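# Hang the blue mug on the mug tree

## Task

Place the blue mug on the mug tree so that it hangs from one of the tree's branches by its handle, not resting on or touching the tree's base.

## Robot and tools

Robot: two arms on a table. left_arm stands on the +y side with its base near (+0.047, +0.246, +0.020) m. right_arm is near (+0.017, -0.290, +0.023) m. Both are turned only slightly about z. Each arm ends in a five-hinge-group hand with sixteen motors. right_arm has a right hand and left_arm has a mirrored left hand. A camera stand sits behind the arms. Loose objects may occasionally get nudged by something other than the robot.

Scene frame: the origin is at table-top height, halfway between the arms' nominal bases. +x points out over the table, +y toward left_arm and +z up. Image left and right do not match the arm names. Reported hand positions (metres) and quaternions (wxyz) are in this frame and can be a few centimetres off, more at long reach.

Hand point axes (right hand): +z runs along straight fingers toward the tips. +x runs across the palm away from the thumb; on the left hand, +x points toward the thumb. +y points out of the back, away from the palm face, which sits at y = -0.062. With straight fingers the tips reach about 0.139 m past the knuckles, which are at z = -0.017. The index finger lies 0.023 m to the thumb side; middle and ring lie 0.023 and 0.068 m the other way. Bending fingers brings the tips toward +y. A rigid mast on the palm side near the wrist (x +0.05 to +0.10, z -0.16 to -0.11, up to y +0.06) can strike objects. Fingertips have 3 cm rubber caps. The right elbow sags under load, so aim higher if the hand ends up low.

execute_actions(actions, cameras): actions is a list of actions. Each action is a list of 1 to 15 rows, and each row is one 1/30 s step. A short action repeats its final row until 15 steps have run, so every action lasts 0.5 s. Each row is one flat list of 48 numbers, each in [-1, 1], and covers both arms even if one stays still:
- 1-6: left_arm dx, dy, dz, rx, ry, rz.
- 7-22: the left hand's sixteen motor goals.
- 23-24: left current_limit, speed.
- 25-30: right_arm dx, dy, dz, rx, ry, rz.
- 31-46: the right hand's sixteen motor goals.
- 47-48: right current_limit, speed.

The pose numbers are offsets, not poses. They are measured in the current Hand target's own axes, from the target as it stood when the action began. Each row counts from that same starting target, not from the previous row. Scale: 1.0 means 0.6 m for dx, dy, dz and 180 degrees for the rotation vector (rx, ry, rz). Sending the same offset again moves the target further. All zeros re-requests the current target.

The controller keeps the commanded orientation within 40 degrees of the measured one and favours position over orientation. The hand often stops short; if so, send the remaining gap as a new offset. Tiny moves may not start. To release a push, command the target back past the hand point. When the wrist is near the waist axis, a small move can swing the whole arm.

Hand motor order (both hands): index_mcp, index_abd, index_pip, index_dip, middle_mcp, middle_abd, middle_pip, middle_dip, ring_mcp, ring_abd, ring_pip, ring_dip, thumb_cmc, thumb_axl, thumb_mcp, thumb_ipl. These are absolute goals, each scaled linearly between the hinge's two stops; 0 is a goal, not 'hold'. Moving toward -1 curls the fingers into the palm. Straight values: mcp +0.75, abd 0.00, pip +0.58, dip +0.70. thumb_cmc at -1 swings the thumb in front of the palm; it is straight (beside the palm) at +0.71. Other thumb straight values: thumb_axl +0.68, thumb_mcp +0.23, thumb_ipl +0.17. To keep a hand unchanged, resend its hand_goal, limit and speed.

current_limit maps -1..+1 to 0..550 mA, with at least 11 mA. speed maps to (speed+1)/2 of 8.5 rad/s. The starting values are +0.4 and -0.6, and the last values sent persist. Grip force grows the further a goal lies past the object's surface. A motor held at 495 mA or more for 5 s overloads and goes limp for 10 s.

cameras: list of names (cam_high, cam_left_wrist, cam_right_wrist, or "all"). With an empty actions list, images come by default; otherwise none come unless requested. An unknown name voids the call.

Results give, per arm:
- Hand target: the last commanded pose after clipping; the next offsets count from it.
- end_effector_position and end_effector_quat_wxyz.
- Joint positions and torques. Torques are nonzero in free air; entries 3 and 4 wrap at ±28 N m.
- Joint velocities, or 'within noise'.
- Motor temperatures, and some mid-action positions.
- Per hand motor: hand_goal, hand_measured, hand_current_ma (positive pushes toward -1), hand_state (moving / goal / blocked / overload).
- hand_current_limit and hand_speed.

A hand resting a few cm off target is normal and does not by itself mean contact.

zoom_image(camera, region): gives a closer look at part of that camera's most recent image. region is [x0, y0, x1, y1] in pixels, at most 504 by 504. Images are 896x504.

finished_scene(scene): ends the current scene for good. Call it only once the mug hangs by its handle unaided, clear of the base.

Avoid:
- dropping the mug or releasing it while it moves;
- hard hits on the tree, the table or fixed things;
- pushing anything off the work area;
- the two hands touching or squeezing each other;
- holding loads or straining toward unreachable poses for long. Motors heat; a MOTOR HOT line appears at 85 °C, and at 100 °C the arm falls and stays stopped for 30-60 s or more. Hand commands sent during any arm stop are lost.

Each tool is called after "Request:" as name(argument=value, ...), one argument or row to a line, values as JSON.

## Session

Request:
execute_actions(
  actions=[],
)

Scene clock: 0.00 s.
left_arm: end_effector_position=(+0.1960, +0.0236, +0.3460) hand_goal=(+0.754, +0.000, +0.576, +0.696, +0.754, +0.000, +0.576, +0.696, +0.754, +0.000, +0.576, +0.696, +0.714, +0.678, +0.226, +0.168) hand_measured=(+0.754, +0.000, +0.576, +0.696, +0.754, +0.000, +0.576, +0.696, +0.754, +0.000, +0.576, +0.696, +0.714, +0.678, +0.226, +0.168) hand_current_ma=(+0, +0, +0, +0, +0, +0, +0, +0, +0, +0, +0, +0, +0, +0, +0, +0) hand_state=(goal, goal, goal, goal, goal, goal, goal, goal, goal, goal, goal, goal, goal, goal, goal, goal) hand_current_limit=0.40 hand_speed=-0.60 end_effector_quat_wxyz=(+0.196, +0.391, +0.699, -0.566) | right_arm: end_effector_position=(+0.6307, -0.4380, +0.2258) hand_goal=(+0.754, +0.000, +0.576, +0.696, +0.754, +0.000, +0.576, +0.696, +0.754, +0.000, +0.576, +0.696, +0.714, +0.678, +0.226, +0.168) hand_measured=(+0.754, +0.000, +0.576, +0.696, +0.754, +0.000, +0.576, +0.696, +0.754, +0.000, +0.576, +0.696, +0.714, +0.678, +0.226, +0.168) hand_current_ma=(+0, +0, +0, +0, +0, +0, +0, +0, +0, +0, +0, +0, +0, +0, +0, +0) hand_state=(goal, goal, goal, goal, goal, goal, goal, goal, goal, goal, goal, goal, goal, goal, goal, goal) hand_current_limit=0.40 hand_speed=-0.60 end_effector_quat_wxyz=(+0.211, +0.889, -0.170, +0.370)
Joint positions: left_arm=[-0.464 0.523 0.835 -1.062 1.143 -1.596] | right_arm=[0.025 1.749 1.409 -0.493 0.534 1.753]
Joint velocities: within noise
Joint torques (N m): no reading
Motor temperatures (°C): left_arm=[24 31 25 22 22 24] | right_arm=[32 33 29 27 25 23]
Heat: left arm: hottest shoulder 31 °C; right arm: hottest shoulder 33 °C.
Hand target: left_arm +0.1974, +0.0229, +0.3583; +0.206, +0.396, +0.693, -0.566 | right_arm +0.6389, -0.4379, +0.2366; +0.208, +0.884, -0.173, +0.382

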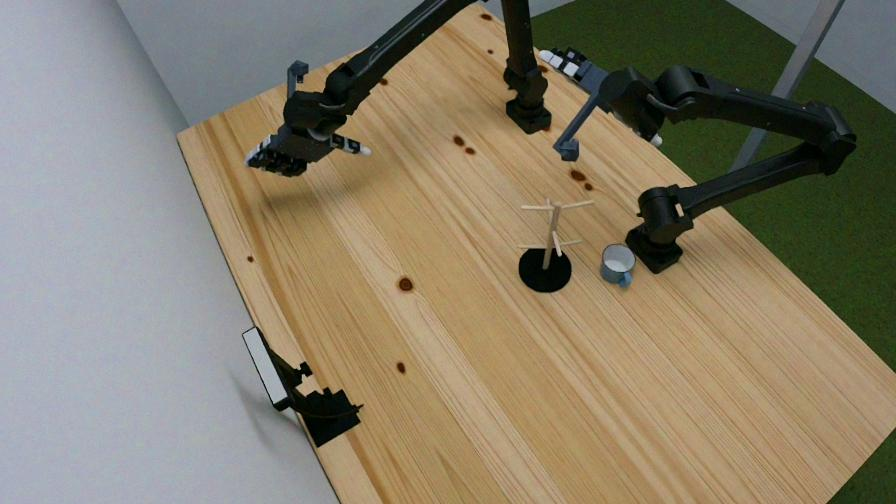

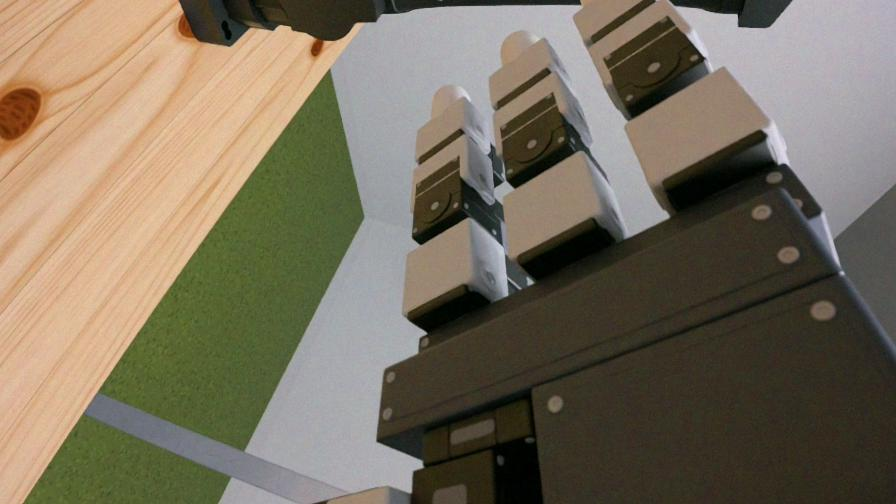

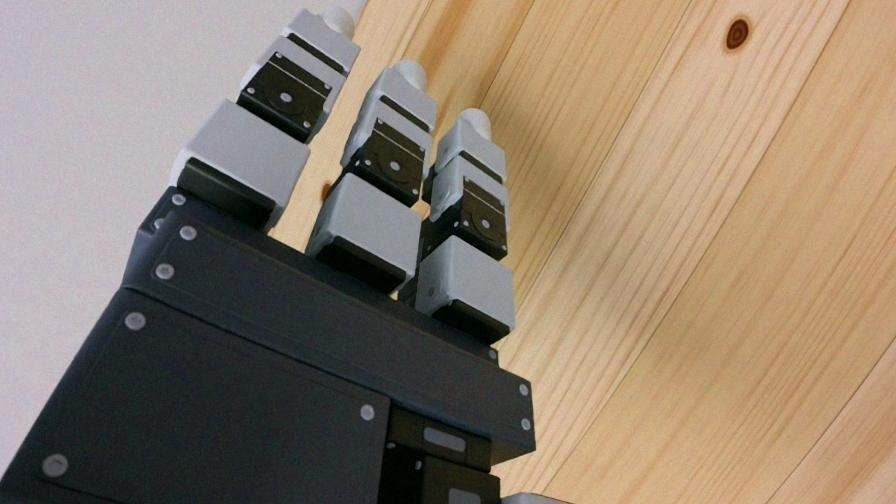

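Request:
zoom_image(
  camera="cam_high",
  region=[490, 170, 710, 310],
)

Request:
zoom_image(
  camera="cam_high",
  region=[500, 0, 896, 280],
)

Request:
zoom_image(
  camera="cam_high",
  region=[200, 0, 600, 220],
)

Scaled by 2.291.

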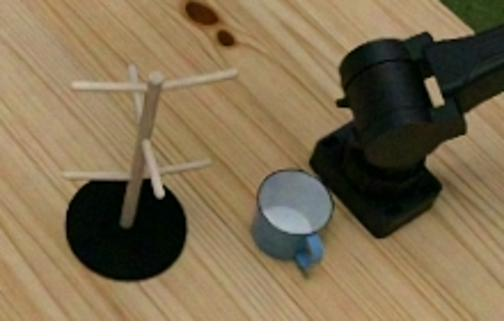

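Scaled by 1.273.

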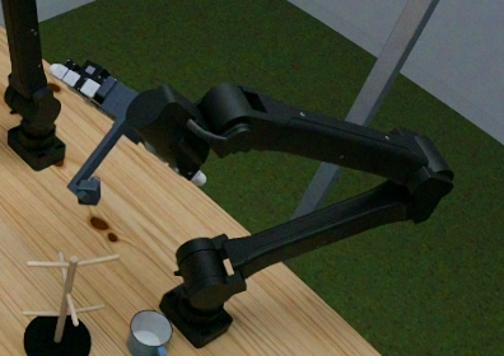

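Scaled by 1.260.

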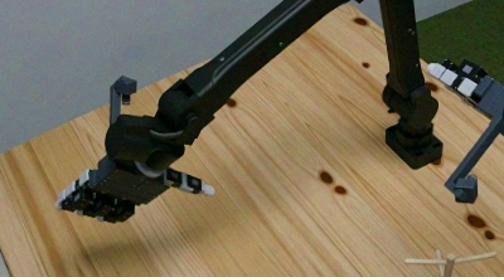

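Request:
execute_actions(
  actions=[
    [[-0.0835,0.0535,-0.2,-0.0715,-0.0605,-0.0265, 0.754,0,0.576,0.696,0.754,0,0.576,0.696,0.754,0,0.576,0.696,0.714,0.678,0.226,0.168,0.4,-0.6, 0,0,0,0,0,0, 0.754,0,0.576,0.696,0.754,0,0.576,0.696,0.754,0,0.576,0.696,0.714,0.678,0.226,0.168,0.4,-0.6]],
  ],
  cameras=[],
)

Scene clock: 4.17 s.
left_arm: end_effector_position=(+0.2681, +0.1166, +0.3824) hand_goal=(+0.754, +0.000, +0.576, +0.696, +0.754, +0.000, +0.576, +0.696, +0.754, +0.000, +0.576, +0.696, +0.714, +0.678, +0.226, +0.168) hand_measured=(+0.748, +0.002, +0.576, +0.696, +0.746, +0.002, +0.576, +0.696, +0.746, +0.002, +0.576, +0.696, +0.710, +0.678, +0.226, +0.168) hand_current_ma=(-22, +3, +1, +0, -25, +3, +0, +0, -27, +3, +0, +0, -14, -2, -1, -1) hand_state=(goal, goal, goal, goal, goal, goal, goal, goal, goal, goal, goal, goal, goal, goal, goal, goal) hand_current_limit=0.40 hand_speed=-0.60 end_effector_quat_wxyz=(+0.292, +0.250, +0.760, -0.525) | right_arm: end_effector_position=(+0.6307, -0.4380, +0.2258) hand_goal=(+0.754, +0.000, +0.576, +0.696, +0.754, +0.000, +0.576, +0.696, +0.754, +0.000, +0.576, +0.696, +0.714, +0.678, +0.226, +0.168) hand_measured=(+0.754, +0.000, +0.576, +0.696, +0.754, +0.000, +0.576, +0.696, +0.754, +0.000, +0.576, +0.696, +0.714, +0.678, +0.226, +0.168) hand_current_ma=(+0, +0, +0, +0, +0, +0, +0, +0, +0, +0, +0, +0, +0, +0, +0, +0) hand_state=(goal, goal, goal, goal, goal, goal, goal, goal, goal, goal, goal, goal, goal, goal, goal, goal) hand_current_limit=0.40 hand_speed=-0.60 end_effector_quat_wxyz=(+0.211, +0.889, -0.170, +0.370)
Joint positions: left_arm=[0.075 0.635 1.004 -1.461 1.252 -1.245] | right_arm=[0.025 1.749 1.409 -0.493 0.534 1.753]
Joint torques (N m): left_arm=[1.55 0.21 13.53 0.69 1.15 -0.05] | right_arm=[0.67 -15.74 12.38 1.44 0.48 -0.17]
Heat: left arm: hottest shoulder 31 °C; right arm: hottest shoulder 33 °C.
Hand target: left_arm +0.2720, +0.1223, +0.4081; +0.291, +0.286, +0.745, -0.528 | right_arm +0.6389, -0.4379, +0.2366; +0.208, +0.884, -0.173, +0.382
Off the commanded pose: left_arm 0.027 m, 5 deg | right_arm 0.014 m, 2 deg.
Step readings (end_effector_position of left_arm | right_arm):
0: (+0.1960, +0.0236, +0.3460) | (+0.6307, -0.4380, +0.2258)
1: (+0.1962, +0.0238, +0.3460) | (+0.6307, -0.4380, +0.2258)
2: (+0.1983, +0.0264, +0.3455) | (+0.6307, -0.4380, +0.2258)
4: (+0.2124, +0.0419, +0.3457) | (+0.6307, -0.4380, +0.2258)
8: (+0.2457, +0.0857, +0.3627) | (+0.6307, -0.4380, +0.2258)
15: (+0.2598, +0.1122, +0.3868) | (+0.6307, -0.4380, +0.2258)
No camera images: "cameras" was empty.

Request:
execute_actions(
  actions=[
    [[-0.059,0.109,-0.273,-0.1226,-0.1034,-0.0456, 0.754,0,0.576,0.696,0.754,0,0.576,0.696,0.754,0,0.576,0.696,0.714,0.678,0.226,0.168,0.4,-0.6, 0,0,0,0,0,0, 0.754,0,0.576,0.696,0.754,0,0.576,0.696,0.754,0,0.576,0.696,0.714,0.678,0.226,0.168,0.4,-0.6]],
    [[-0.059,0.109,-0.273,-0.1226,-0.1034,-0.0456, 0.754,0,0.576,0.696,0.754,0,0.576,0.696,0.754,0,0.576,0.696,0.714,0.678,0.226,0.168,0.4,-0.6, 0,0,0,0,0,0, 0.754,0,0.576,0.696,0.754,0,0.576,0.696,0.754,0,0.576,0.696,0.714,0.678,0.226,0.168,0.4,-0.6]],
  ],
  cameras=["cam_high"],
)

Scene clock: 6.03 s.
left_arm: end_effector_position=(+0.2839, +0.4572, +0.4446) hand_goal=(+0.754, +0.000, +0.576, +0.696, +0.754, +0.000, +0.576, +0.696, +0.754, +0.000, +0.576, +0.696, +0.714, +0.678, +0.226, +0.168) hand_measured=(+0.748, +0.002, +0.576, +0.696, +0.746, +0.002, +0.576, +0.696, +0.746, +0.002, +0.576, +0.696, +0.710, +0.678, +0.226, +0.168) hand_current_ma=(-22, +6, +0, +0, -25, +5, +0, +0, -26, +5, +0, +0, -15, -2, -2, -1) hand_state=(goal, goal, goal, goal, goal, goal, goal, goal, goal, goal, goal, goal, goal, goal, goal, goal) hand_current_limit=0.40 hand_speed=-0.60 end_effector_quat_wxyz=(+0.521, -0.169, +0.784, -0.292) | right_arm: end_effector_position=(+0.6307, -0.4380, +0.2258) hand_goal=(+0.754, +0.000, +0.576, +0.696, +0.754, +0.000, +0.576, +0.696, +0.754, +0.000, +0.576, +0.696, +0.714, +0.678, +0.226, +0.168) hand_measured=(+0.754, +0.000, +0.576, +0.696, +0.754, +0.000, +0.576, +0.696, +0.754, +0.000, +0.576, +0.696, +0.714, +0.678, +0.226, +0.168) hand_current_ma=(+0, +0, +0, +0, +0, +0, +0, +0, +0, +0, +0, +0, +0, +0, +0, +0) hand_state=(goal, goal, goal, goal, goal, goal, goal, goal, goal, goal, goal, goal, goal, goal, goal, goal) hand_current_limit=0.40 hand_speed=-0.60 end_effector_quat_wxyz=(+0.211, +0.889, -0.170, +0.370)
Joint positions: left_arm=[1.224 0.928 1.307 -1.675 1.268 -1.011] | right_arm=[0.025 1.749 1.409 -0.493 0.534 1.753]
Joint torques (N m): left_arm=[1.55 -2.84 13.14 0.47 1.24 -0.04] | right_arm=[0.5 -15.68 12.38 1.5 0.47 -0.16]
Heat: left arm: hottest shoulder 31 °C; right arm: hottest shoulder 33 °C.
Hand target: left_arm +0.2806, +0.4646, +0.4690; +0.516, -0.124, +0.788, -0.311 | right_arm +0.6389, -0.4379, +0.2366; +0.208, +0.884, -0.173, +0.382
Off the commanded pose: left_arm 0.026 m, 6 deg | right_arm 0.014 m, 2 deg.
joint sent to its limit (left arm) — joint 4 (wrist pitch), lower limit. The joint targets are off in orientation, not in position.
Step readings (end_effector_position of left_arm | right_arm):
0: (+0.2681, +0.1166, +0.3824) | (+0.6307, -0.4380, +0.2258)
1: (+0.2686, +0.1175, +0.3827) | (+0.6307, -0.4380, +0.2258)
2: (+0.2710, +0.1224, +0.3830) | (+0.6307, -0.4380, +0.2258)
4: (+0.2844, +0.1530, +0.3863) | (+0.6307, -0.4380, +0.2258)
8: (+0.3032, +0.2275, +0.4022) | (+0.6307, -0.4380, +0.2258)
15: (+0.3158, +0.2784, +0.4146) | (+0.6307, -0.4380, +0.2258)
16: (+0.3177, +0.2826, +0.4131) | (+0.6307, -0.4380, +0.2258)
17: (+0.3183, +0.2902, +0.4118) | (+0.6307, -0.4380, +0.2258)
19: (+0.3135, +0.3255, +0.4134) | (+0.6307, -0.4380, +0.2258)
23: (+0.2893, +0.4042, +0.4308) | (+0.6307, -0.4380, +0.2258)
30: (+0.2821, +0.4528, +0.4435) | (+0.6307, -0.4380, +0.2258)
Images, in order (width x height): cam_high 896x504.

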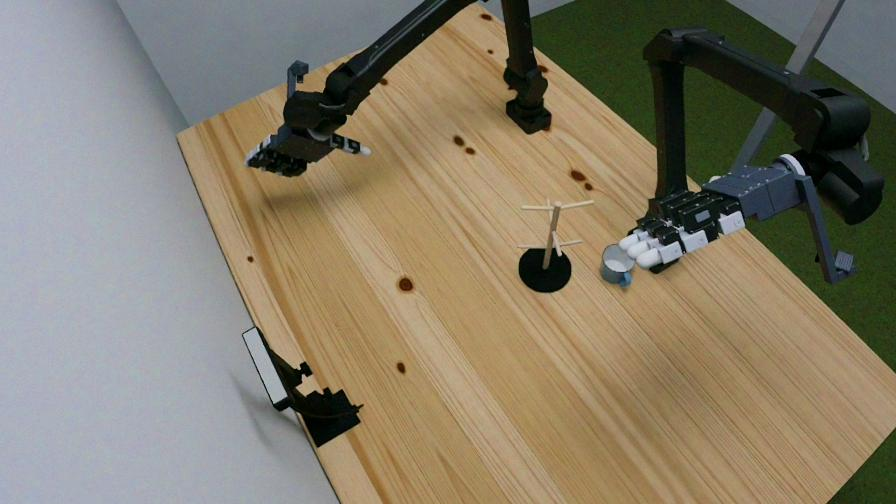

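Request:
execute_actions(
  actions=[
    [[-0.0615,0.15,-0.051,-0.143,-0.12,-0.053, 0.754,0,0.576,0.696,0.754,0,0.576,0.696,0.754,0,0.576,0.696,0.714,0.678,0.226,0.168,0.4,-0.6, 0,0,0,0,0,0, 0.754,0,0.576,0.696,0.754,0,0.576,0.696,0.754,0,0.576,0.696,0.714,0.678,0.226,0.168,0.4,-0.6]],
    [[-0.0877,0.1385,0.045,-0.143,-0.12,-0.053, 0.754,0,0.576,0.696,0.754,0,0.576,0.696,0.754,0,0.576,0.696,0.714,0.678,0.226,0.168,0.4,-0.6, 0,0,0,0,0,0, 0.754,0,0.576,0.696,0.754,0,0.576,0.696,0.754,0,0.576,0.696,0.714,0.678,0.226,0.168,0.4,-0.6]],
    [[-0.073,0.0845,0.128,-0.1,-0.08,-0.037, 0.754,0,0.576,0.696,0.754,0,0.576,0.696,0.754,0,0.576,0.696,0.714,0.678,0.226,0.168,0.4,-0.6, 0,0,0,0,0,0, 0.754,0,0.576,0.696,0.754,0,0.576,0.696,0.754,0,0.576,0.696,0.714,0.678,0.226,0.168,0.4,-0.6]],
  ],
  cameras=["cam_high"],
)

Scene clock: 8.50 s.
left_arm: end_effector_position=(+0.2693, +0.7616, +0.3840) hand_goal=(+0.754, +0.000, +0.576, +0.696, +0.754, +0.000, +0.576, +0.696, +0.754, +0.000, +0.576, +0.696, +0.714, +0.678, +0.226, +0.168) hand_measured=(+0.750, +0.004, +0.576, +0.696, +0.750, +0.004, +0.576, +0.696, +0.750, +0.004, +0.576, +0.696, +0.710, +0.678, +0.226, +0.168) hand_current_ma=(-14, +10, +0, +0, -16, +8, +0, +0, -16, +8, +0, +0, -15, -2, -2, -1) hand_state=(goal, goal, goal, goal, goal, goal, goal, goal, goal, goal, goal, goal, goal, goal, goal, goal) hand_current_limit=0.40 hand_speed=-0.60 end_effector_quat_wxyz=(-0.552, +0.593, -0.542, -0.223) | right_arm: end_effector_position=(+0.6307, -0.4380, +0.2258) hand_goal=(+0.754, +0.000, +0.576, +0.696, +0.754, +0.000, +0.576, +0.696, +0.754, +0.000, +0.576, +0.696, +0.714, +0.678, +0.226, +0.168) hand_measured=(+0.754, +0.000, +0.576, +0.696, +0.754, +0.000, +0.576, +0.696, +0.754, +0.000, +0.576, +0.696, +0.714, +0.678, +0.226, +0.168) hand_current_ma=(+0, +0, +0, +0, +0, +0, +0, +0, +0, +0, +0, +0, +0, +0, +0, +0) hand_state=(goal, goal, goal, goal, goal, goal, goal, goal, goal, goal, goal, goal, goal, goal, goal, goal) hand_current_limit=0.40 hand_speed=-0.60 end_effector_quat_wxyz=(+0.211, +0.889, -0.170, +0.370)
Joint positions: left_arm=[1.023 1.26 1.206 -0.25 -0.216 -2.085] | right_arm=[0.025 1.749 1.409 -0.493 0.534 1.753]
Joint torques (N m): left_arm=[-0.79 -10.58 13.27 3.08 -0.31 -0.16] | right_arm=[0.5 -15.74 12.37 1.43 0.47 -0.17]
Motor temperatures (°C): left_arm=[24 31 27 22 22 24] | right_arm=[32 33 34 27 25 23]
Heat: left arm: hottest shoulder 31 °C; right arm: hottest elbow 34 °C.
Hand target: left_arm +0.2811, +0.7646, +0.4083; +0.575, -0.663, +0.450, +0.164 | right_arm +0.6389, -0.4379, +0.2366; +0.208, +0.884, -0.173, +0.382
Off the commanded pose: left_arm 0.027 m, 15 deg | right_arm 0.014 m, 2 deg.
joint sent to its limit (left arm) — joint 6 (wrist roll), lower limit. The joint targets are off in orientation, not in position.
Step readings (end_effector_position of left_arm | right_arm):
0: (+0.2838, +0.4573, +0.4446) | (+0.6307, -0.4380, +0.2258)
1: (+0.2838, +0.4577, +0.4446) | (+0.6307, -0.4380, +0.2258)
2: (+0.2841, +0.4624, +0.4459) | (+0.6307, -0.4380, +0.2258)
4: (+0.2837, +0.4830, +0.4489) | (+0.6307, -0.4380, +0.2258)
8: (+0.2752, +0.5381, +0.4415) | (+0.6307, -0.4380, +0.2258)
15: (+0.2732, +0.5828, +0.4430) | (+0.6307, -0.4380, +0.2258)
16: (+0.2730, +0.5847, +0.4464) | (+0.6307, -0.4380, +0.2258)
17: (+0.2706, +0.5908, +0.4497) | (+0.6307, -0.4380, +0.2258)
19: (+0.2669, +0.6097, +0.4560) | (+0.6307, -0.4380, +0.2258)
23: (+0.2602, +0.6572, +0.4572) | (+0.6307, -0.4380, +0.2258)
30: (+0.2692, +0.6712, +0.4300) | (+0.6307, -0.4380, +0.2258)
31: (+0.2697, +0.6718, +0.4291) | (+0.6307, -0.4380, +0.2258)
32: (+0.2680, +0.6759, +0.4294) | (+0.6307, -0.4380, +0.2258)
34: (+0.2617, +0.6931, +0.4309) | (+0.6307, -0.4380, +0.2258)
38: (+0.2545, +0.7332, +0.4086) | (+0.6307, -0.4380, +0.2258)
45: (+0.2669, +0.7614, +0.3707) | (+0.6307, -0.4380, +0.2258)
Images, in order (width x height): cam_high 896x504.

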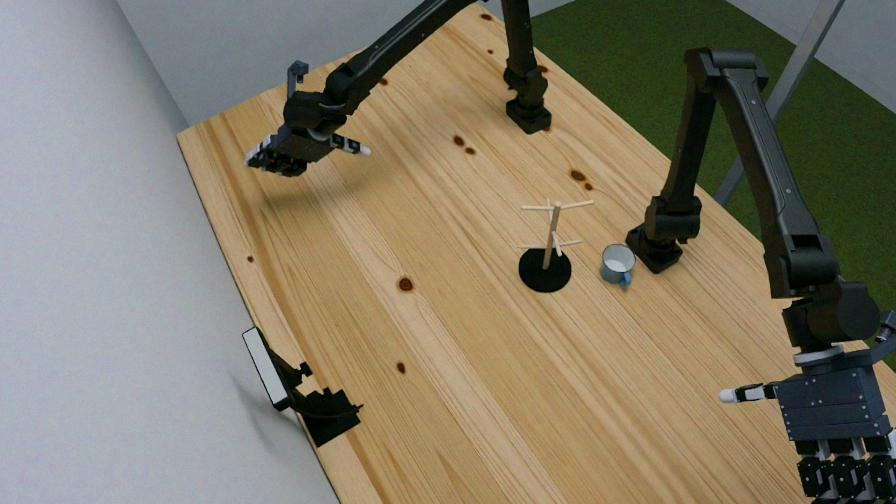

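Request:
zoom_image(
  camera="cam_high",
  region=[510, 190, 600, 300],
)

Request:
zoom_image(
  camera="cam_high",
  region=[590, 220, 700, 300],
)

Scaled by 4.582.

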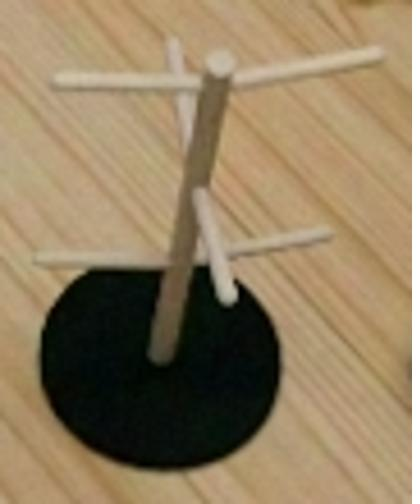

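Scaled by 4.582.

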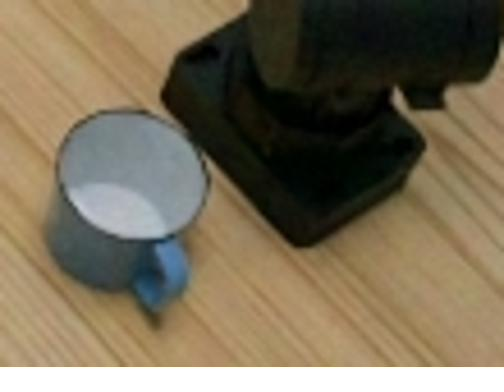

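Request:
execute_actions(
  actions=[
    [[0,0,0,0,0,0, 0.754,0,0.576,0.696,0.754,0,0.576,0.696,0.754,0,0.576,0.696,0.714,0.678,0.226,0.168,0.4,-0.6, -0.126,-0.162,-0.3205,0,0,0, 0.754,0,0.576,0.696,0.754,0,0.576,0.696,0.754,0,0.576,0.696,0.714,0.678,0.226,0.168,0.4,-0.6]],
    [[0,0,0,0,0,0, 0.754,0,0.576,0.696,0.754,0,0.576,0.696,0.754,0,0.576,0.696,0.714,0.678,0.226,0.168,0.4,-0.6, -0.126,-0.162,-0.3205,0,0,0, 0.754,0,0.576,0.696,0.754,0,0.576,0.696,0.754,0,0.576,0.696,0.714,0.678,0.226,0.168,0.4,-0.6]],
    [[0,0,0,0,0,0, 0.754,0,0.576,0.696,0.754,0,0.576,0.696,0.754,0,0.576,0.696,0.714,0.678,0.226,0.168,0.4,-0.6, 0,0,0,0.1493,-0.1,0.0097, 0.754,0,0.576,0.696,0.754,0,0.576,0.696,0.754,0,0.576,0.696,0.714,0.678,0.226,0.168,0.4,-0.6]],
    [[0,0,0,0,0,0, 0.754,0,0.576,0.696,0.754,0,0.576,0.696,0.754,0,0.576,0.696,0.714,0.678,0.226,0.168,0.4,-0.6, 0,0,0,0.1493,-0.1,0.0097, 0.754,0,0.576,0.696,0.754,0,0.576,0.696,0.754,0,0.576,0.696,0.714,0.678,0.226,0.168,0.4,-0.6]],
    [[0,0,0,0,0,0, 0.754,0,0.576,0.696,0.754,0,0.576,0.696,0.754,0,0.576,0.696,0.714,0.678,0.226,0.168,0.4,-0.6, 0,0,0,0.1493,-0.1,0.0097, 0.754,0,0.576,0.696,0.754,0,0.576,0.696,0.754,0,0.576,0.696,0.714,0.678,0.226,0.168,0.4,-0.6]],
  ],
  cameras=["cam_high", "cam_right_wrist"],
)

Scene clock: 14.70 s.
left_arm: end_effector_position=(+0.2681, +0.7633, +0.3902) hand_goal=(+0.754, +0.000, +0.576, +0.696, +0.754, +0.000, +0.576, +0.696, +0.754, +0.000, +0.576, +0.696, +0.714, +0.678, +0.226, +0.168) hand_measured=(+0.750, +0.004, +0.576, +0.696, +0.750, +0.004, +0.576, +0.696, +0.750, +0.004, +0.576, +0.696, +0.710, +0.678, +0.226, +0.168) hand_current_ma=(-14, +10, +0, +0, -16, +8, +0, +0, -16, +8, +0, +0, -15, -2, -2, -1) hand_state=(goal, goal, goal, goal, goal, goal, goal, goal, goal, goal, goal, goal, goal, goal, goal, goal) hand_current_limit=0.40 hand_speed=-0.60 end_effector_quat_wxyz=(-0.559, +0.593, -0.529, -0.235) | right_arm: end_effector_position=(+0.3928, -0.0632, +0.3009) hand_goal=(+0.754, +0.000, +0.576, +0.696, +0.754, +0.000, +0.576, +0.696, +0.754, +0.000, +0.576, +0.696, +0.714, +0.678, +0.226, +0.168) hand_measured=(+0.746, +0.002, +0.574, +0.696, +0.744, +0.002, +0.576, +0.696, +0.746, +0.002, +0.576, +0.696, +0.708, +0.678, +0.224, +0.168) hand_current_ma=(-2, +0, +0, +0, -2, +0, +0, +0, -2, +0, +0, +0, -1, +0, +0, +0) hand_state=(goal, goal, goal, goal, goal, goal, goal, goal, goal, goal, goal, goal, goal, goal, goal, goal) hand_current_limit=0.40 hand_speed=-0.60 end_effector_quat_wxyz=(-0.495, +0.869, +0.003, -0.009)
Joint positions: left_arm=[1.018 1.26 1.206 -0.223 -0.248 -2.085] | right_arm=[0.304 1.356 1.334 -1.123 -0.977 2.087]
Joint torques (N m): left_arm=[-1.08 -10.23 12.86 3.12 -0.32 -0.16] | right_arm=[0.85 -9.88 13.67 0.14 -1.05 0.07]
Heat: left arm: hottest shoulder 32 °C; right arm: hottest elbow 36 °C.
Hand target: left_arm +0.2813, +0.7645, +0.4083; +0.575, -0.663, +0.450, +0.164 | right_arm +0.3990, -0.0577, +0.3166; -0.500, +0.866, +0.001, +0.001
Off the commanded pose: left_arm 0.022 m, 15 deg | right_arm 0.018 m, 1 deg.
joint sent to its limit (left arm) — joint 6 (wrist roll), lower limit. The joint targets are off in orientation, not in position.
joint sent to its limit (right arm) — joint 6 (wrist roll), upper limit. The joint targets still meet the commanded pose.
Step readings (end_effector_position of left_arm | right_arm):
0: (+0.2693, +0.7616, +0.3840) | (+0.6307, -0.4380, +0.2258)
1: (+0.2692, +0.7617, +0.3841) | (+0.6303, -0.4380, +0.2264)
2: (+0.2687, +0.7618, +0.3844) | (+0.6268, -0.4335, +0.2292)
4: (+0.2678, +0.7623, +0.3856) | (+0.6063, -0.4190, +0.2359)
8: (+0.2679, +0.7628, +0.3878) | (+0.5676, -0.3372, +0.2544)
15: (+0.2681, +0.7631, +0.3894) | (+0.5303, -0.2380, +0.2877)
16: (+0.2680, +0.7632, +0.3895) | (+0.5278, -0.2377, +0.2890)
17: (+0.2680, +0.7632, +0.3896) | (+0.5230, -0.2348, +0.2917)
19: (+0.2679, +0.7633, +0.3898) | (+0.5047, -0.2215, +0.2970)
23: (+0.2678, +0.7634, +0.3900) | (+0.4554, -0.1333, +0.3035)
30: (+0.2679, +0.7634, +0.3901) | (+0.3998, -0.0497, +0.3220)
31: (+0.2679, +0.7634, +0.3901) | (+0.3996, -0.0499, +0.3216)
32: (+0.2679, +0.7634, +0.3901) | (+0.4005, -0.0468, +0.3154)
34: (+0.2679, +0.7634, +0.3902) | (+0.4007, -0.0397, +0.2975)
38: (+0.2679, +0.7634, +0.3902) | (+0.3918, -0.0404, +0.2997)
45: (+0.2679, +0.7634, +0.3902) | (+0.3875, -0.0659, +0.3039)
46: (+0.2679, +0.7634, +0.3902) | (+0.3870, -0.0652, +0.3004)
47: (+0.2679, +0.7634, +0.3902) | (+0.3845, -0.0589, +0.2927)
49: (+0.2679, +0.7634, +0.3902) | (+0.3748, -0.0459, +0.2765)
53: (+0.2679, +0.7634, +0.3902) | (+0.3730, -0.0537, +0.2778)
60: (+0.2681, +0.7633, +0.3902) | (+0.3896, -0.0663, +0.3044)
61: (+0.2681, +0.7633, +0.3902) | (+0.3885, -0.0633, +0.3044)
62: (+0.2681, +0.7633, +0.3902) | (+0.3838, -0.0550, +0.3034)
64: (+0.2681, +0.7633, +0.3902) | (+0.3723, -0.0390, +0.3046)
68: (+0.2681, +0.7633, +0.3902) | (+0.3823, -0.0509, +0.3094)
75: (+0.2681, +0.7633, +0.3902) | (+0.3937, -0.0645, +0.3021)
Images, in order (width x height): cam_high 896x504, cam_right_wrist 896x504.

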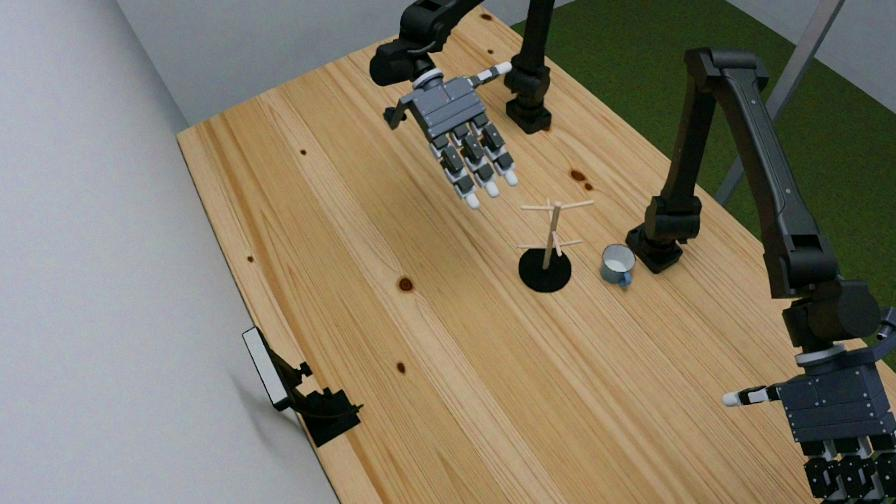

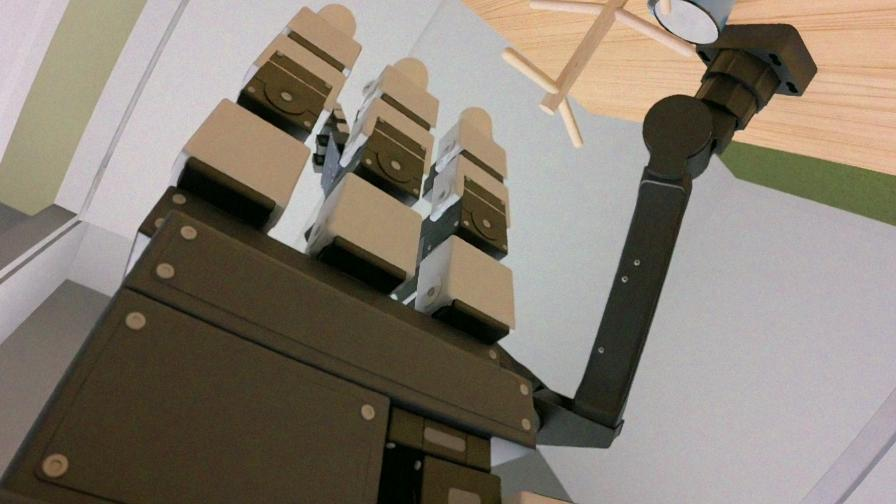

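Request:
execute_actions(
  actions=[
    [[-0.02,0.004,0.1,0,0,0, 0.754,0,0.576,0.696,0.754,0,0.576,0.696,0.754,0,0.576,0.696,0.714,0.678,0.226,0.168,0.4,-0.6, 0,-0.072,-0.042,0,0,0, 0.754,0,0.576,0.696,0.754,0,0.576,0.696,0.754,0,-0.88,-0.85,0.714,0.678,0.226,0.168,0.4,-0.6]],
    [[-0.02,0.004,0.1,0,0,0, 0.754,0,0.576,0.696,0.754,0,0.576,0.696,0.754,0,0.576,0.696,0.714,0.678,0.226,0.168,0.4,-0.6, 0,0,0,-0.0955,-0.0694,-0.1202, 0.754,0,0.576,0.696,0.754,0,0.576,0.696,0.754,0,-0.88,-0.85,0.714,0.678,0.226,0.168,0.4,-0.6]],
    [[0,0,0,0,0,0, 0.754,0,0.576,0.696,0.754,0,0.576,0.696,0.754,0,0.576,0.696,0.714,0.678,0.226,0.168,0.4,-0.6, 0,0,0,-0.0955,-0.0694,-0.1202, 0.754,0,0.576,0.696,0.754,0,0.576,0.696,0.754,0,-0.88,-0.85,0.714,0.678,0.226,0.168,0.4,-0.6]],
    [[0,0,0,0,0,0, 0.754,0,0.576,0.696,0.754,0,0.576,0.696,0.754,0,0.576,0.696,0.714,0.678,0.226,0.168,0.4,-0.6, 0,0,0,-0.0955,-0.0694,-0.1202, 0.754,0,0.576,0.696,0.754,0,0.576,0.696,0.754,0,-0.88,-0.85,0.714,0.678,0.226,0.168,0.4,-0.6]],
  ],
  cameras=["cam_high", "cam_right_wrist"],
)

Scene clock: 22.03 s.
left_arm: end_effector_position=(+0.2997, +0.8686, +0.3598) hand_goal=(+0.754, +0.000, +0.576, +0.696, +0.754, +0.000, +0.576, +0.696, +0.754, +0.000, +0.576, +0.696, +0.714, +0.678, +0.226, +0.168) hand_measured=(+0.750, +0.004, +0.576, +0.696, +0.750, +0.004, +0.576, +0.696, +0.750, +0.004, +0.576, +0.696, +0.710, +0.678, +0.226, +0.168) hand_current_ma=(-14, +10, +0, +0, -16, +8, +0, +0, -16, +8, +0, +0, -15, -2, -2, -1) hand_state=(goal, goal, goal, goal, goal, goal, goal, goal, goal, goal, goal, goal, goal, goal, goal, goal) hand_current_limit=0.40 hand_speed=-0.60 end_effector_quat_wxyz=(-0.557, +0.598, -0.533, -0.220) | right_arm: end_effector_position=(+0.4011, -0.0540, +0.3699) hand_goal=(+0.754, +0.000, +0.576, +0.696, +0.754, +0.000, +0.576, +0.696, +0.754, +0.000, -0.880, -0.850, +0.714, +0.678, +0.226, +0.168) hand_measured=(+0.752, +0.002, +0.576, +0.696, +0.752, +0.002, +0.576, +0.696, +0.754, +0.002, -0.868, -0.816, +0.712, +0.678, +0.224, +0.168) hand_current_ma=(+0, +0, +0, +0, +0, +0, +0, +0, +0, +0, +4, +24, +0, +0, +0, +0) hand_state=(goal, goal, goal, goal, goal, goal, goal, goal, goal, goal, goal, blocked, goal, goal, goal, goal) hand_current_limit=0.40 hand_speed=-0.60 end_effector_quat_wxyz=(+0.000, +0.811, +0.583, +0.043)
Joint positions: left_arm=[1.087 1.543 1.426 -0.175 -0.16 -2.085] | right_arm=[0.757 1.405 1.605 -1.686 0.011 1.072]
Joint torques (N m): left_arm=[1.2 -13.57 16.05 2.15 -0.16 -0.17] | right_arm=[0.15 -10.58 8.47 -0.28 0.17 -0.17]
Heat: left arm: hottest shoulder 32 °C; right arm: hottest elbow 37 °C.
Hand target: left_arm +0.3006, +0.8839, +0.3891; +0.576, -0.663, +0.450, +0.164 | right_arm +0.3989, -0.0579, +0.3667; +0.000, +0.809, +0.588, +0.001
Off the commanded pose: left_arm 0.033 m, 14 deg | right_arm 0.006 m, 5 deg.
joint sent to its limit (left arm) — joint 6 (wrist roll), lower limit. The joint targets are off in orientation, not in position.
joint sent to its limit (right arm) — joint 4 (wrist pitch), lower limit. The joint targets are off in orientation, not in position.
Step readings (end_effector_position of left_arm | right_arm):
0: (+0.2681, +0.7633, +0.3902) | (+0.3928, -0.0632, +0.3009)
1: (+0.2682, +0.7634, +0.3904) | (+0.3926, -0.0632, +0.3009)
2: (+0.2698, +0.7644, +0.3894) | (+0.3908, -0.0638, +0.3021)
4: (+0.2768, +0.7711, +0.3884) | (+0.3863, -0.0651, +0.3069)
8: (+0.2902, +0.7927, +0.3765) | (+0.3870, -0.0644, +0.3290)
15: (+0.2915, +0.8060, +0.3517) | (+0.3901, -0.0634, +0.3468)
16: (+0.2916, +0.8063, +0.3518) | (+0.3897, -0.0640, +0.3464)
17: (+0.2915, +0.8085, +0.3536) | (+0.3899, -0.0681, +0.3439)
19: (+0.2941, +0.8197, +0.3604) | (+0.3900, -0.0771, +0.3407)
23: (+0.2983, +0.8487, +0.3708) | (+0.3837, -0.0712, +0.3465)
30: (+0.2980, +0.8663, +0.3556) | (+0.3825, -0.0622, +0.3521)
31: (+0.2983, +0.8667, +0.3539) | (+0.3841, -0.0638, +0.3510)
32: (+0.2984, +0.8670, +0.3530) | (+0.3877, -0.0698, +0.3490)
34: (+0.2986, +0.8670, +0.3527) | (+0.3945, -0.0826, +0.3465)
38: (+0.2992, +0.8679, +0.3565) | (+0.3895, -0.0741, +0.3459)
45: (+0.2998, +0.8689, +0.3602) | (+0.3878, -0.0613, +0.3469)
46: (+0.2998, +0.8688, +0.3601) | (+0.3895, -0.0626, +0.3472)
47: (+0.2997, +0.8688, +0.3600) | (+0.3956, -0.0685, +0.3493)
49: (+0.2997, +0.8687, +0.3599) | (+0.4072, -0.0779, +0.3575)
53: (+0.2997, +0.8687, +0.3599) | (+0.4051, -0.0655, +0.3686)
60: (+0.2997, +0.8686, +0.3598) | (+0.3995, -0.0554, +0.3712)
Images, in order (width x height): cam_high 896x504, cam_right_wrist 896x504.

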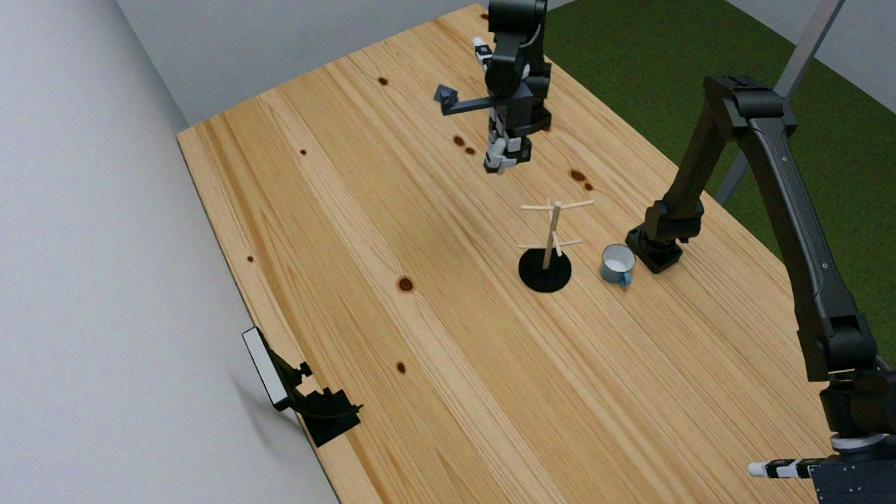

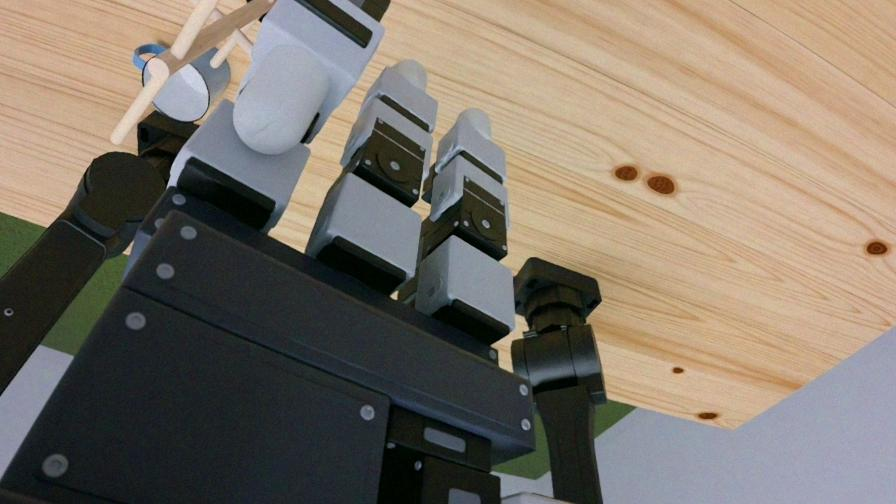

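Request:
zoom_image(
  camera="cam_high",
  region=[420, 60, 620, 220],
)

Request:
zoom_image(
  camera="cam_right_wrist",
  region=[0, 0, 504, 300],
)

Scaled by 2.520.

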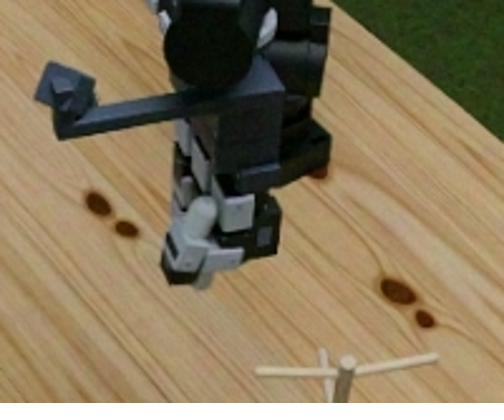

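Scaled by 1.000.

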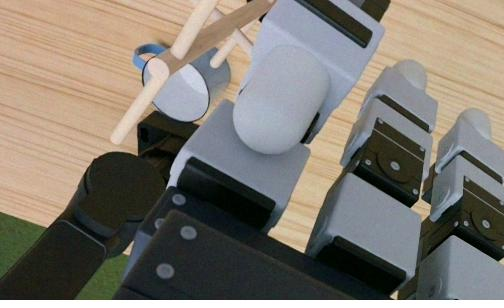

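Request:
execute_actions(
  actions=[
    [[0,0,0,0,0,0, 0.754,0,0.576,0.696,0.754,0,0.576,0.696,0.754,0,0.576,0.696,0.714,0.678,0.226,0.168,0.4,-0.6, 0.038,-0.153,-0.083,0,0,0, 0.754,0,0.576,0.696,0.754,0,0.576,0.696,0.754,0,-0.85,-0.8,0.714,0.678,0.226,0.168,0.4,-0.6]],
    [[0,0,0,0,0,0, 0.754,0,0.576,0.696,0.754,0,0.576,0.696,0.754,0,0.576,0.696,0.714,0.678,0.226,0.168,0.4,-0.6, 0.133,-0.1265,0,0,0,0, 0.754,0,0.576,0.696,0.754,0,0.576,0.696,0.754,0,-0.85,-0.8,0.714,0.678,0.226,0.168,0.4,-0.6]],
    [[0,0,0,0,0,0, 0.754,0,0.576,0.696,0.754,0,0.576,0.696,0.754,0,0.576,0.696,0.714,0.678,0.226,0.168,0.4,-0.6, 0.133,-0.1265,0,0,0,0, 0.754,0,0.576,0.696,0.754,0,0.576,0.696,0.754,0,-0.85,-0.8,0.714,0.678,0.226,0.168,0.4,-0.6]],
  ],
  cameras=["cam_high", "cam_right_wrist"],
)

Scene clock: 25.63 s.
left_arm: end_effector_position=(+0.2997, +0.8686, +0.3598) hand_goal=(+0.754, +0.000, +0.576, +0.696, +0.754, +0.000, +0.576, +0.696, +0.754, +0.000, +0.576, +0.696, +0.714, +0.678, +0.226, +0.168) hand_measured=(+0.750, +0.004, +0.576, +0.696, +0.750, +0.004, +0.576, +0.696, +0.750, +0.004, +0.576, +0.696, +0.710, +0.678, +0.226, +0.168) hand_current_ma=(-14, +10, +0, +0, -16, +8, +0, +0, -16, +8, +0, +0, -15, -2, -2, -1) hand_state=(goal, goal, goal, goal, goal, goal, goal, goal, goal, goal, goal, goal, goal, goal, goal, goal) hand_current_limit=0.40 hand_speed=-0.60 end_effector_quat_wxyz=(-0.557, +0.598, -0.533, -0.220) | right_arm: end_effector_position=(+0.2454, +0.1282, +0.3901) hand_goal=(+0.754, +0.000, +0.576, +0.696, +0.754, +0.000, +0.576, +0.696, +0.754, +0.000, -0.850, -0.800, +0.714, +0.678, +0.226, +0.168) hand_measured=(+0.754, +0.000, +0.576, +0.696, +0.754, +0.000, +0.576, +0.696, +0.756, +0.002, -0.850, -0.800, +0.714, +0.678, +0.224, +0.168) hand_current_ma=(+0, +0, +0, +0, +0, +0, +0, +0, +0, +0, +0, +0, +0, +0, +0, +0) hand_state=(goal, goal, goal, goal, goal, goal, goal, goal, goal, goal, goal, goal, goal, goal, goal, goal) hand_current_limit=0.40 hand_speed=-0.60 end_effector_quat_wxyz=(-0.022, +0.791, +0.607, +0.075)
Joint positions: left_arm=[1.087 1.543 1.426 -0.175 -0.16 -2.085] | right_arm=[1.282 1.549 1.813 -1.687 0.051 1.529]
Joint torques (N m): left_arm=[0.97 -13.45 16.05 2.14 -0.15 -0.16] | right_arm=[0.15 -12.69 8.35 -0.01 0.11 -0.23]
Motor temperatures (°C): left_arm=[24 32 32 23 22 24] | right_arm=[32 34 37 27 25 23]
Heat: left arm: hottest shoulder 32 °C; right arm: hottest elbow 37 °C.
Hand target: left_arm +0.3006, +0.8839, +0.3891; +0.576, -0.663, +0.450, +0.164 | right_arm +0.2475, +0.1231, +0.3866; -0.017, +0.788, +0.611, +0.069 (last step not sent: back at the drive's target)
Off the commanded pose: left_arm 0.033 m, 14 deg | right_arm 0.071 m, 9 deg.
led back after a hold (right arm): the arm was led back toward your command in small steps, so it may still be short of it.
joint sent to its limit (left arm) — joint 6 (wrist roll), lower limit. The joint targets are off in orientation, not in position.
Step readings (end_effector_position of left_arm | right_arm):
0: (+0.2997, +0.8686, +0.3598) | (+0.4012, -0.0539, +0.3699)
1: (+0.2997, +0.8686, +0.3598) | (+0.4011, -0.0539, +0.3700)
2: (+0.2997, +0.8686, +0.3598) | (+0.3991, -0.0525, +0.3715)
4: (+0.2997, +0.8686, +0.3598) | (+0.3904, -0.0462, +0.3770)
8: (+0.2997, +0.8686, +0.3598) | (+0.3472, -0.0143, +0.3955)
15: (+0.2997, +0.8686, +0.3598) | (+0.3184, -0.0083, +0.4137)
16: (+0.2997, +0.8686, +0.3598) | (+0.3181, -0.0087, +0.4135)
17: (+0.2997, +0.8686, +0.3598) | (+0.3169, -0.0074, +0.4120)
19: (+0.2997, +0.8686, +0.3598) | (+0.3087, +0.0064, +0.4110)
23: (+0.2997, +0.8686, +0.3598) | (+0.2752, +0.0632, +0.4004)
30: (+0.2997, +0.8686, +0.3598) | (+0.2632, +0.0883, +0.3793)
31: (+0.2997, +0.8686, +0.3598) | (+0.2635, +0.0878, +0.3794) HELD (not all sent) right_arm
32: (+0.2997, +0.8686, +0.3598) | (+0.2638, +0.0873, +0.3796)
34: (+0.2997, +0.8686, +0.3598) | (+0.2634, +0.0870, +0.3799)
38: (+0.2997, +0.8686, +0.3598) | (+0.2562, +0.1017, +0.3817)
41: (+0.2997, +0.8686, +0.3598) | (+0.2427, +0.1330, +0.3883) HELD (not all sent) right_arm
45: (+0.2997, +0.8686, +0.3598) | (+0.2309, +0.1461, +0.3827) HELD (not all sent) right_arm
HELD (not all sent) right_arm: steps 31 and 41 to 45.
pose unreachable (right arm): on one or more control steps of this call, first in action 2 (counted from 0), this arm could not follow its commanded pose, so it was not sent that pose on those steps. It may still have moved: this result reports where it is.
cause: moving toward the commanded pose would bring a part of the arm too close to another arm (a part of this arm just beyond joint 4 (wrist pitch) and a part of the left arm just beyond its joint 2 (shoulder), 95 mm apart when this arm was first held).
Images, in order (width x height): cam_high 896x504, cam_right_wrist 896x504.

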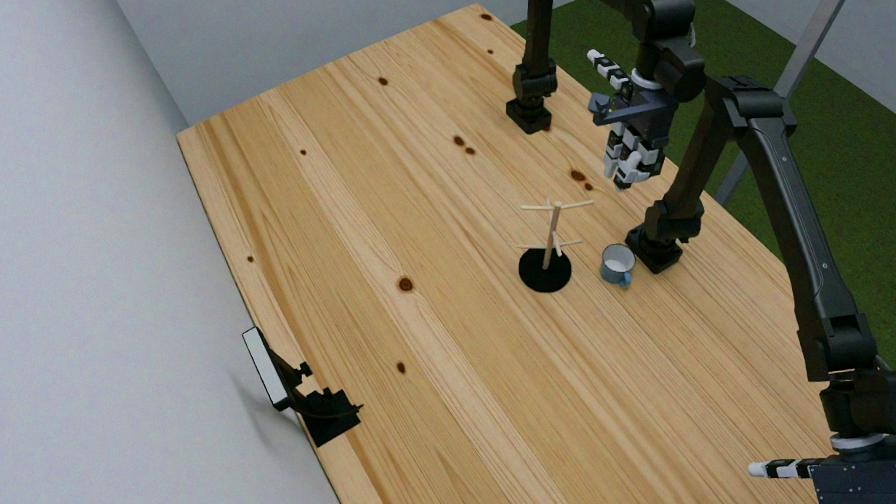

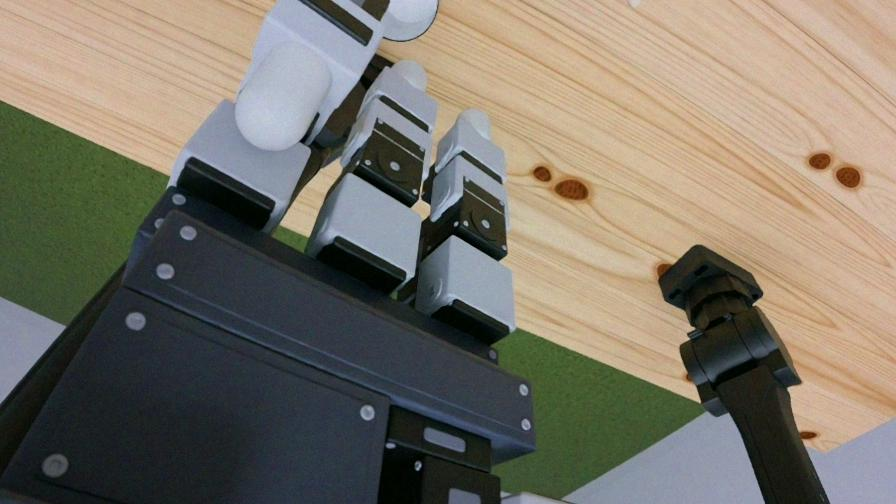

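Request:
execute_actions(
  actions=[
    [[-0.065,0.2475,0.044,-0.049,-0.041,-0.019, 0.754,0,0.576,0.696,0.754,0,0.576,0.696,0.754,0,0.576,0.696,0.714,0.678,0.226,0.168,0.4,-0.6, 0,0,0,0,0,0, 0.754,0,0.576,0.696,0.754,0,0.576,0.696,0.754,0,-0.85,-0.8,0.714,0.678,0.226,0.168,0.4,-0.6]],
    [[-0.065,0.2475,0.044,-0.049,-0.041,-0.019, 0.754,0,0.576,0.696,0.754,0,0.576,0.696,0.754,0,0.576,0.696,0.714,0.678,0.226,0.168,0.4,-0.6, 0,0,0,0,0,0, 0.754,0,0.576,0.696,0.754,0,0.576,0.696,0.754,0,-0.85,-0.8,0.714,0.678,0.226,0.168,0.4,-0.6]],
  ],
  cameras=["cam_high"],
)

Scene clock: 27.37 s.
left_arm: end_effector_position=(+0.0231, +0.9486, +0.2459) hand_goal=(+0.754, +0.000, +0.576, +0.696, +0.754, +0.000, +0.576, +0.696, +0.754, +0.000, +0.576, +0.696, +0.714, +0.678, +0.226, +0.168) hand_measured=(+0.750, +0.004, +0.576, +0.696, +0.748, +0.004, +0.576, +0.696, +0.748, +0.004, +0.576, +0.696, +0.710, +0.678, +0.226, +0.168) hand_current_ma=(-16, +10, +0, +0, -18, +9, +0, +0, -18, +8, +0, +0, -13, -2, -2, -1) hand_state=(goal, goal, goal, goal, goal, goal, goal, goal, goal, goal, goal, goal, goal, goal, goal, goal) hand_current_limit=0.40 hand_speed=-0.60 end_effector_quat_wxyz=(-0.501, +0.695, -0.383, -0.345) | right_arm: end_effector_position=(+0.2455, +0.1284, +0.3902) hand_goal=(+0.754, +0.000, +0.576, +0.696, +0.754, +0.000, +0.576, +0.696, +0.754, +0.000, -0.850, -0.800, +0.714, +0.678, +0.226, +0.168) hand_measured=(+0.754, +0.000, +0.576, +0.696, +0.754, +0.000, +0.576, +0.696, +0.756, +0.002, -0.850, -0.800, +0.714, +0.678, +0.224, +0.168) hand_current_ma=(+0, +0, +0, +0, +0, +0, +0, +0, +0, +0, +0, +0, +0, +0, +0, +0) hand_state=(goal, goal, goal, goal, goal, goal, goal, goal, goal, goal, goal, goal, goal, goal, goal, goal) hand_current_limit=0.40 hand_speed=-0.60 end_effector_quat_wxyz=(-0.022, +0.790, +0.608, +0.075)
Joint positions: left_arm=[1.505 1.7 1.295 0.138 -0.193 -2.087] | right_arm=[1.282 1.549 1.813 -1.687 0.051 1.527]
Joint torques (N m): left_arm=[-0.79 -15.15 10.96 3.12 -0.13 -0.15] | right_arm=[-0.15 -12.75 8.18 -0.02 0.11 -0.23]
Heat: left arm: hottest shoulder 32 °C; right arm: hottest elbow 37 °C.
Hand target: left_arm +0.0335, +0.9557, +0.2486; -0.529, +0.742, -0.302, -0.280 | right_arm +0.2475, +0.1230, +0.3866; -0.017, +0.788, +0.611, +0.069
Off the commanded pose: left_arm 0.013 m, 14 deg | right_arm 0.007 m, 1 deg.
joint sent to its limit (left arm) — joint 6 (wrist roll), lower limit. The joint targets are off in orientation, not in position.
Step readings (end_effector_position of left_arm | right_arm):
0: (+0.2997, +0.8686, +0.3598) | (+0.2454, +0.1282, +0.3901)
1: (+0.2988, +0.8690, +0.3599) | (+0.2454, +0.1282, +0.3901)
2: (+0.2944, +0.8715, +0.3612) | (+0.2454, +0.1282, +0.3901)
4: (+0.2816, +0.8803, +0.3635) | (+0.2455, +0.1283, +0.3901)
8: (+0.2146, +0.9037, +0.3578) | (+0.2455, +0.1283, +0.3901)
15: (+0.1499, +0.9281, +0.3282) | (+0.2455, +0.1284, +0.3902)
16: (+0.1508, +0.9294, +0.3242) | (+0.2455, +0.1284, +0.3902)
17: (+0.1490, +0.9309, +0.3203) | (+0.2455, +0.1284, +0.3902)
19: (+0.1428, +0.9332, +0.3117) | (+0.2455, +0.1284, +0.3902)
23: (+0.0907, +0.9375, +0.2837) | (+0.2455, +0.1284, +0.3902)
30: (+0.0178, +0.9466, +0.2485) | (+0.2455, +0.1284, +0.3902)
Images, in order (width x height): cam_high 896x504.

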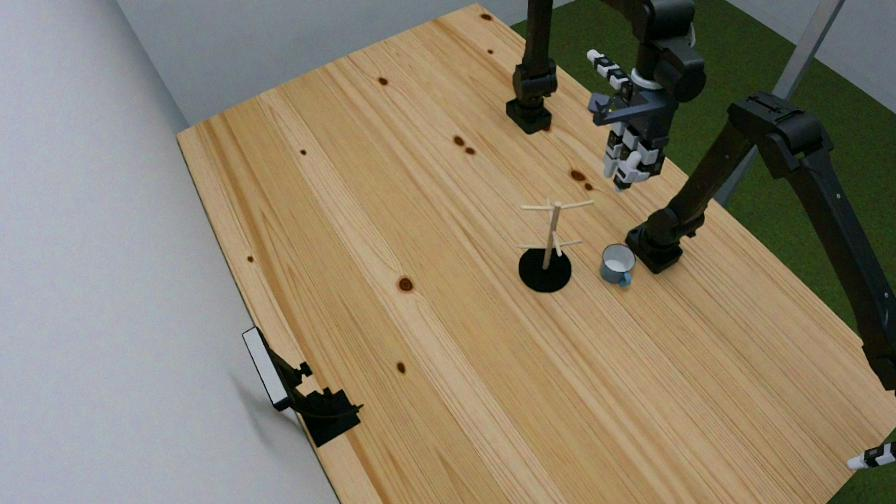

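Request:
execute_actions(
  actions=[
    [[0,0,0,0,0,0, 0.754,0,0.576,0.696,0.754,0,0.576,0.696,0.754,0,0.576,0.696,0.714,0.678,0.226,0.168,0.4,-0.6, 0.0937,-0.0688,0.0528,0.0167,-0.0414,0.0197, 0.754,0,0.576,0.696,0.754,0,0.576,0.696,0.754,0,-0.85,-0.8,0.714,0.678,0.226,0.168,0.4,-0.6]],
  ],
  cameras=["cam_high", "cam_right_wrist"],
)

Scene clock: 28.63 s.
left_arm: end_effector_position=(+0.0235, +0.9487, +0.2459) hand_goal=(+0.754, +0.000, +0.576, +0.696, +0.754, +0.000, +0.576, +0.696, +0.754, +0.000, +0.576, +0.696, +0.714, +0.678, +0.226, +0.168) hand_measured=(+0.750, +0.004, +0.576, +0.696, +0.748, +0.004, +0.576, +0.696, +0.748, +0.004, +0.576, +0.696, +0.710, +0.678, +0.226, +0.168) hand_current_ma=(-16, +10, +0, +0, -18, +9, +0, +0, -18, +8, +0, +0, -13, -2, -2, -1) hand_state=(goal, goal, goal, goal, goal, goal, goal, goal, goal, goal, goal, goal, goal, goal, goal, goal) hand_current_limit=0.40 hand_speed=-0.60 end_effector_quat_wxyz=(-0.502, +0.694, -0.384, -0.344) | right_arm: end_effector_position=(+0.2221, +0.1821, +0.3357) hand_goal=(+0.754, +0.000, +0.576, +0.696, +0.754, +0.000, +0.576, +0.696, +0.754, +0.000, -0.850, -0.800, +0.714, +0.678, +0.226, +0.168) hand_measured=(+0.754, +0.000, +0.576, +0.696, +0.754, +0.000, +0.576, +0.696, +0.756, +0.002, -0.850, -0.800, +0.714, +0.678, +0.224, +0.168) hand_current_ma=(+0, +0, +0, +0, +0, +0, +0, +0, +0, +0, +0, +0, +0, +0, +0, +0) hand_state=(goal, goal, goal, goal, goal, goal, goal, goal, goal, goal, goal, goal, goal, goal, goal, goal) hand_current_limit=0.40 hand_speed=-0.60 end_effector_quat_wxyz=(-0.007, +0.801, +0.598, +0.027)
Joint positions: left_arm=[1.505 1.7 1.295 0.138 -0.191 -2.087] | right_arm=[1.344 1.721 1.89 -1.69 0.025 1.623]
Joint torques (N m): left_arm=[-0.85 -15.21 11.03 3.08 -0.09 -0.14] | right_arm=[0.97 -15.09 14.26 -0.18 0 -0.02]
Heat: left arm: hottest shoulder 32 °C; right arm: hottest elbow 38 °C.
Hand target: left_arm +0.0335, +0.9557, +0.2485; -0.529, +0.742, -0.302, -0.279 | right_arm +0.2241, +0.1909, +0.3601; +0.000, +0.809, +0.588, +0.001
Off the commanded pose: left_arm 0.012 m, 14 deg | right_arm 0.026 m, 3 deg.
joint sent to its limit (left arm) — joint 6 (wrist roll), lower limit. The joint targets are off in orientation, not in position.
joint sent to its limit (right arm) — joint 4 (wrist pitch), lower limit. The joint targets are off in orientation, not in position.
Step readings (end_effector_position of left_arm | right_arm):
0: (+0.0231, +0.9486, +0.2459) | (+0.2455, +0.1284, +0.3902)
1: (+0.0231, +0.9486, +0.2459) | (+0.2455, +0.1284, +0.3902)
2: (+0.0231, +0.9486, +0.2459) | (+0.2450, +0.1292, +0.3882)
4: (+0.0233, +0.9486, +0.2459) | (+0.2421, +0.1349, +0.3842)
8: (+0.0234, +0.9487, +0.2459) | (+0.2322, +0.1635, +0.3620)
15: (+0.0234, +0.9487, +0.2459) | (+0.2226, +0.1828, +0.3228)
Images, in order (width x height): cam_high 896x504, cam_right_wrist 896x504.

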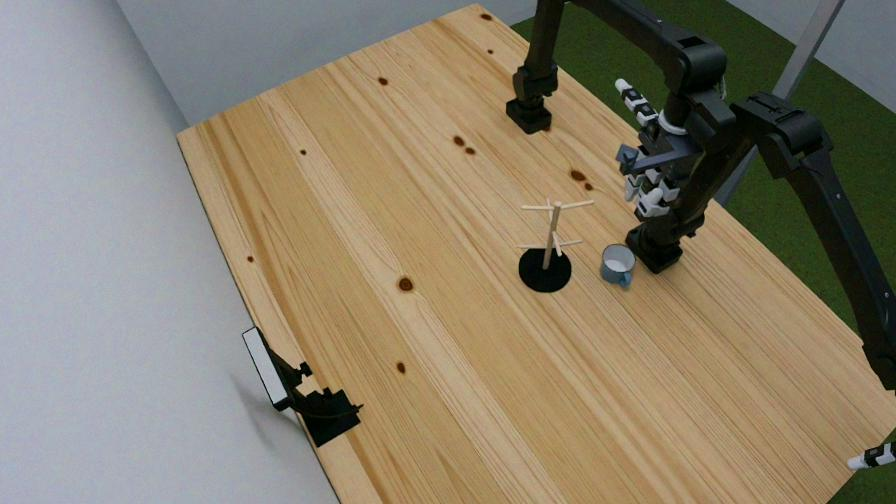

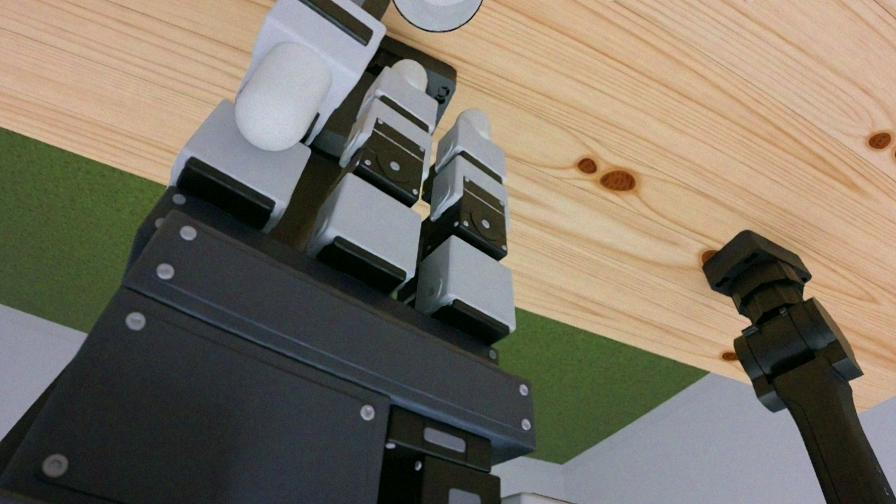

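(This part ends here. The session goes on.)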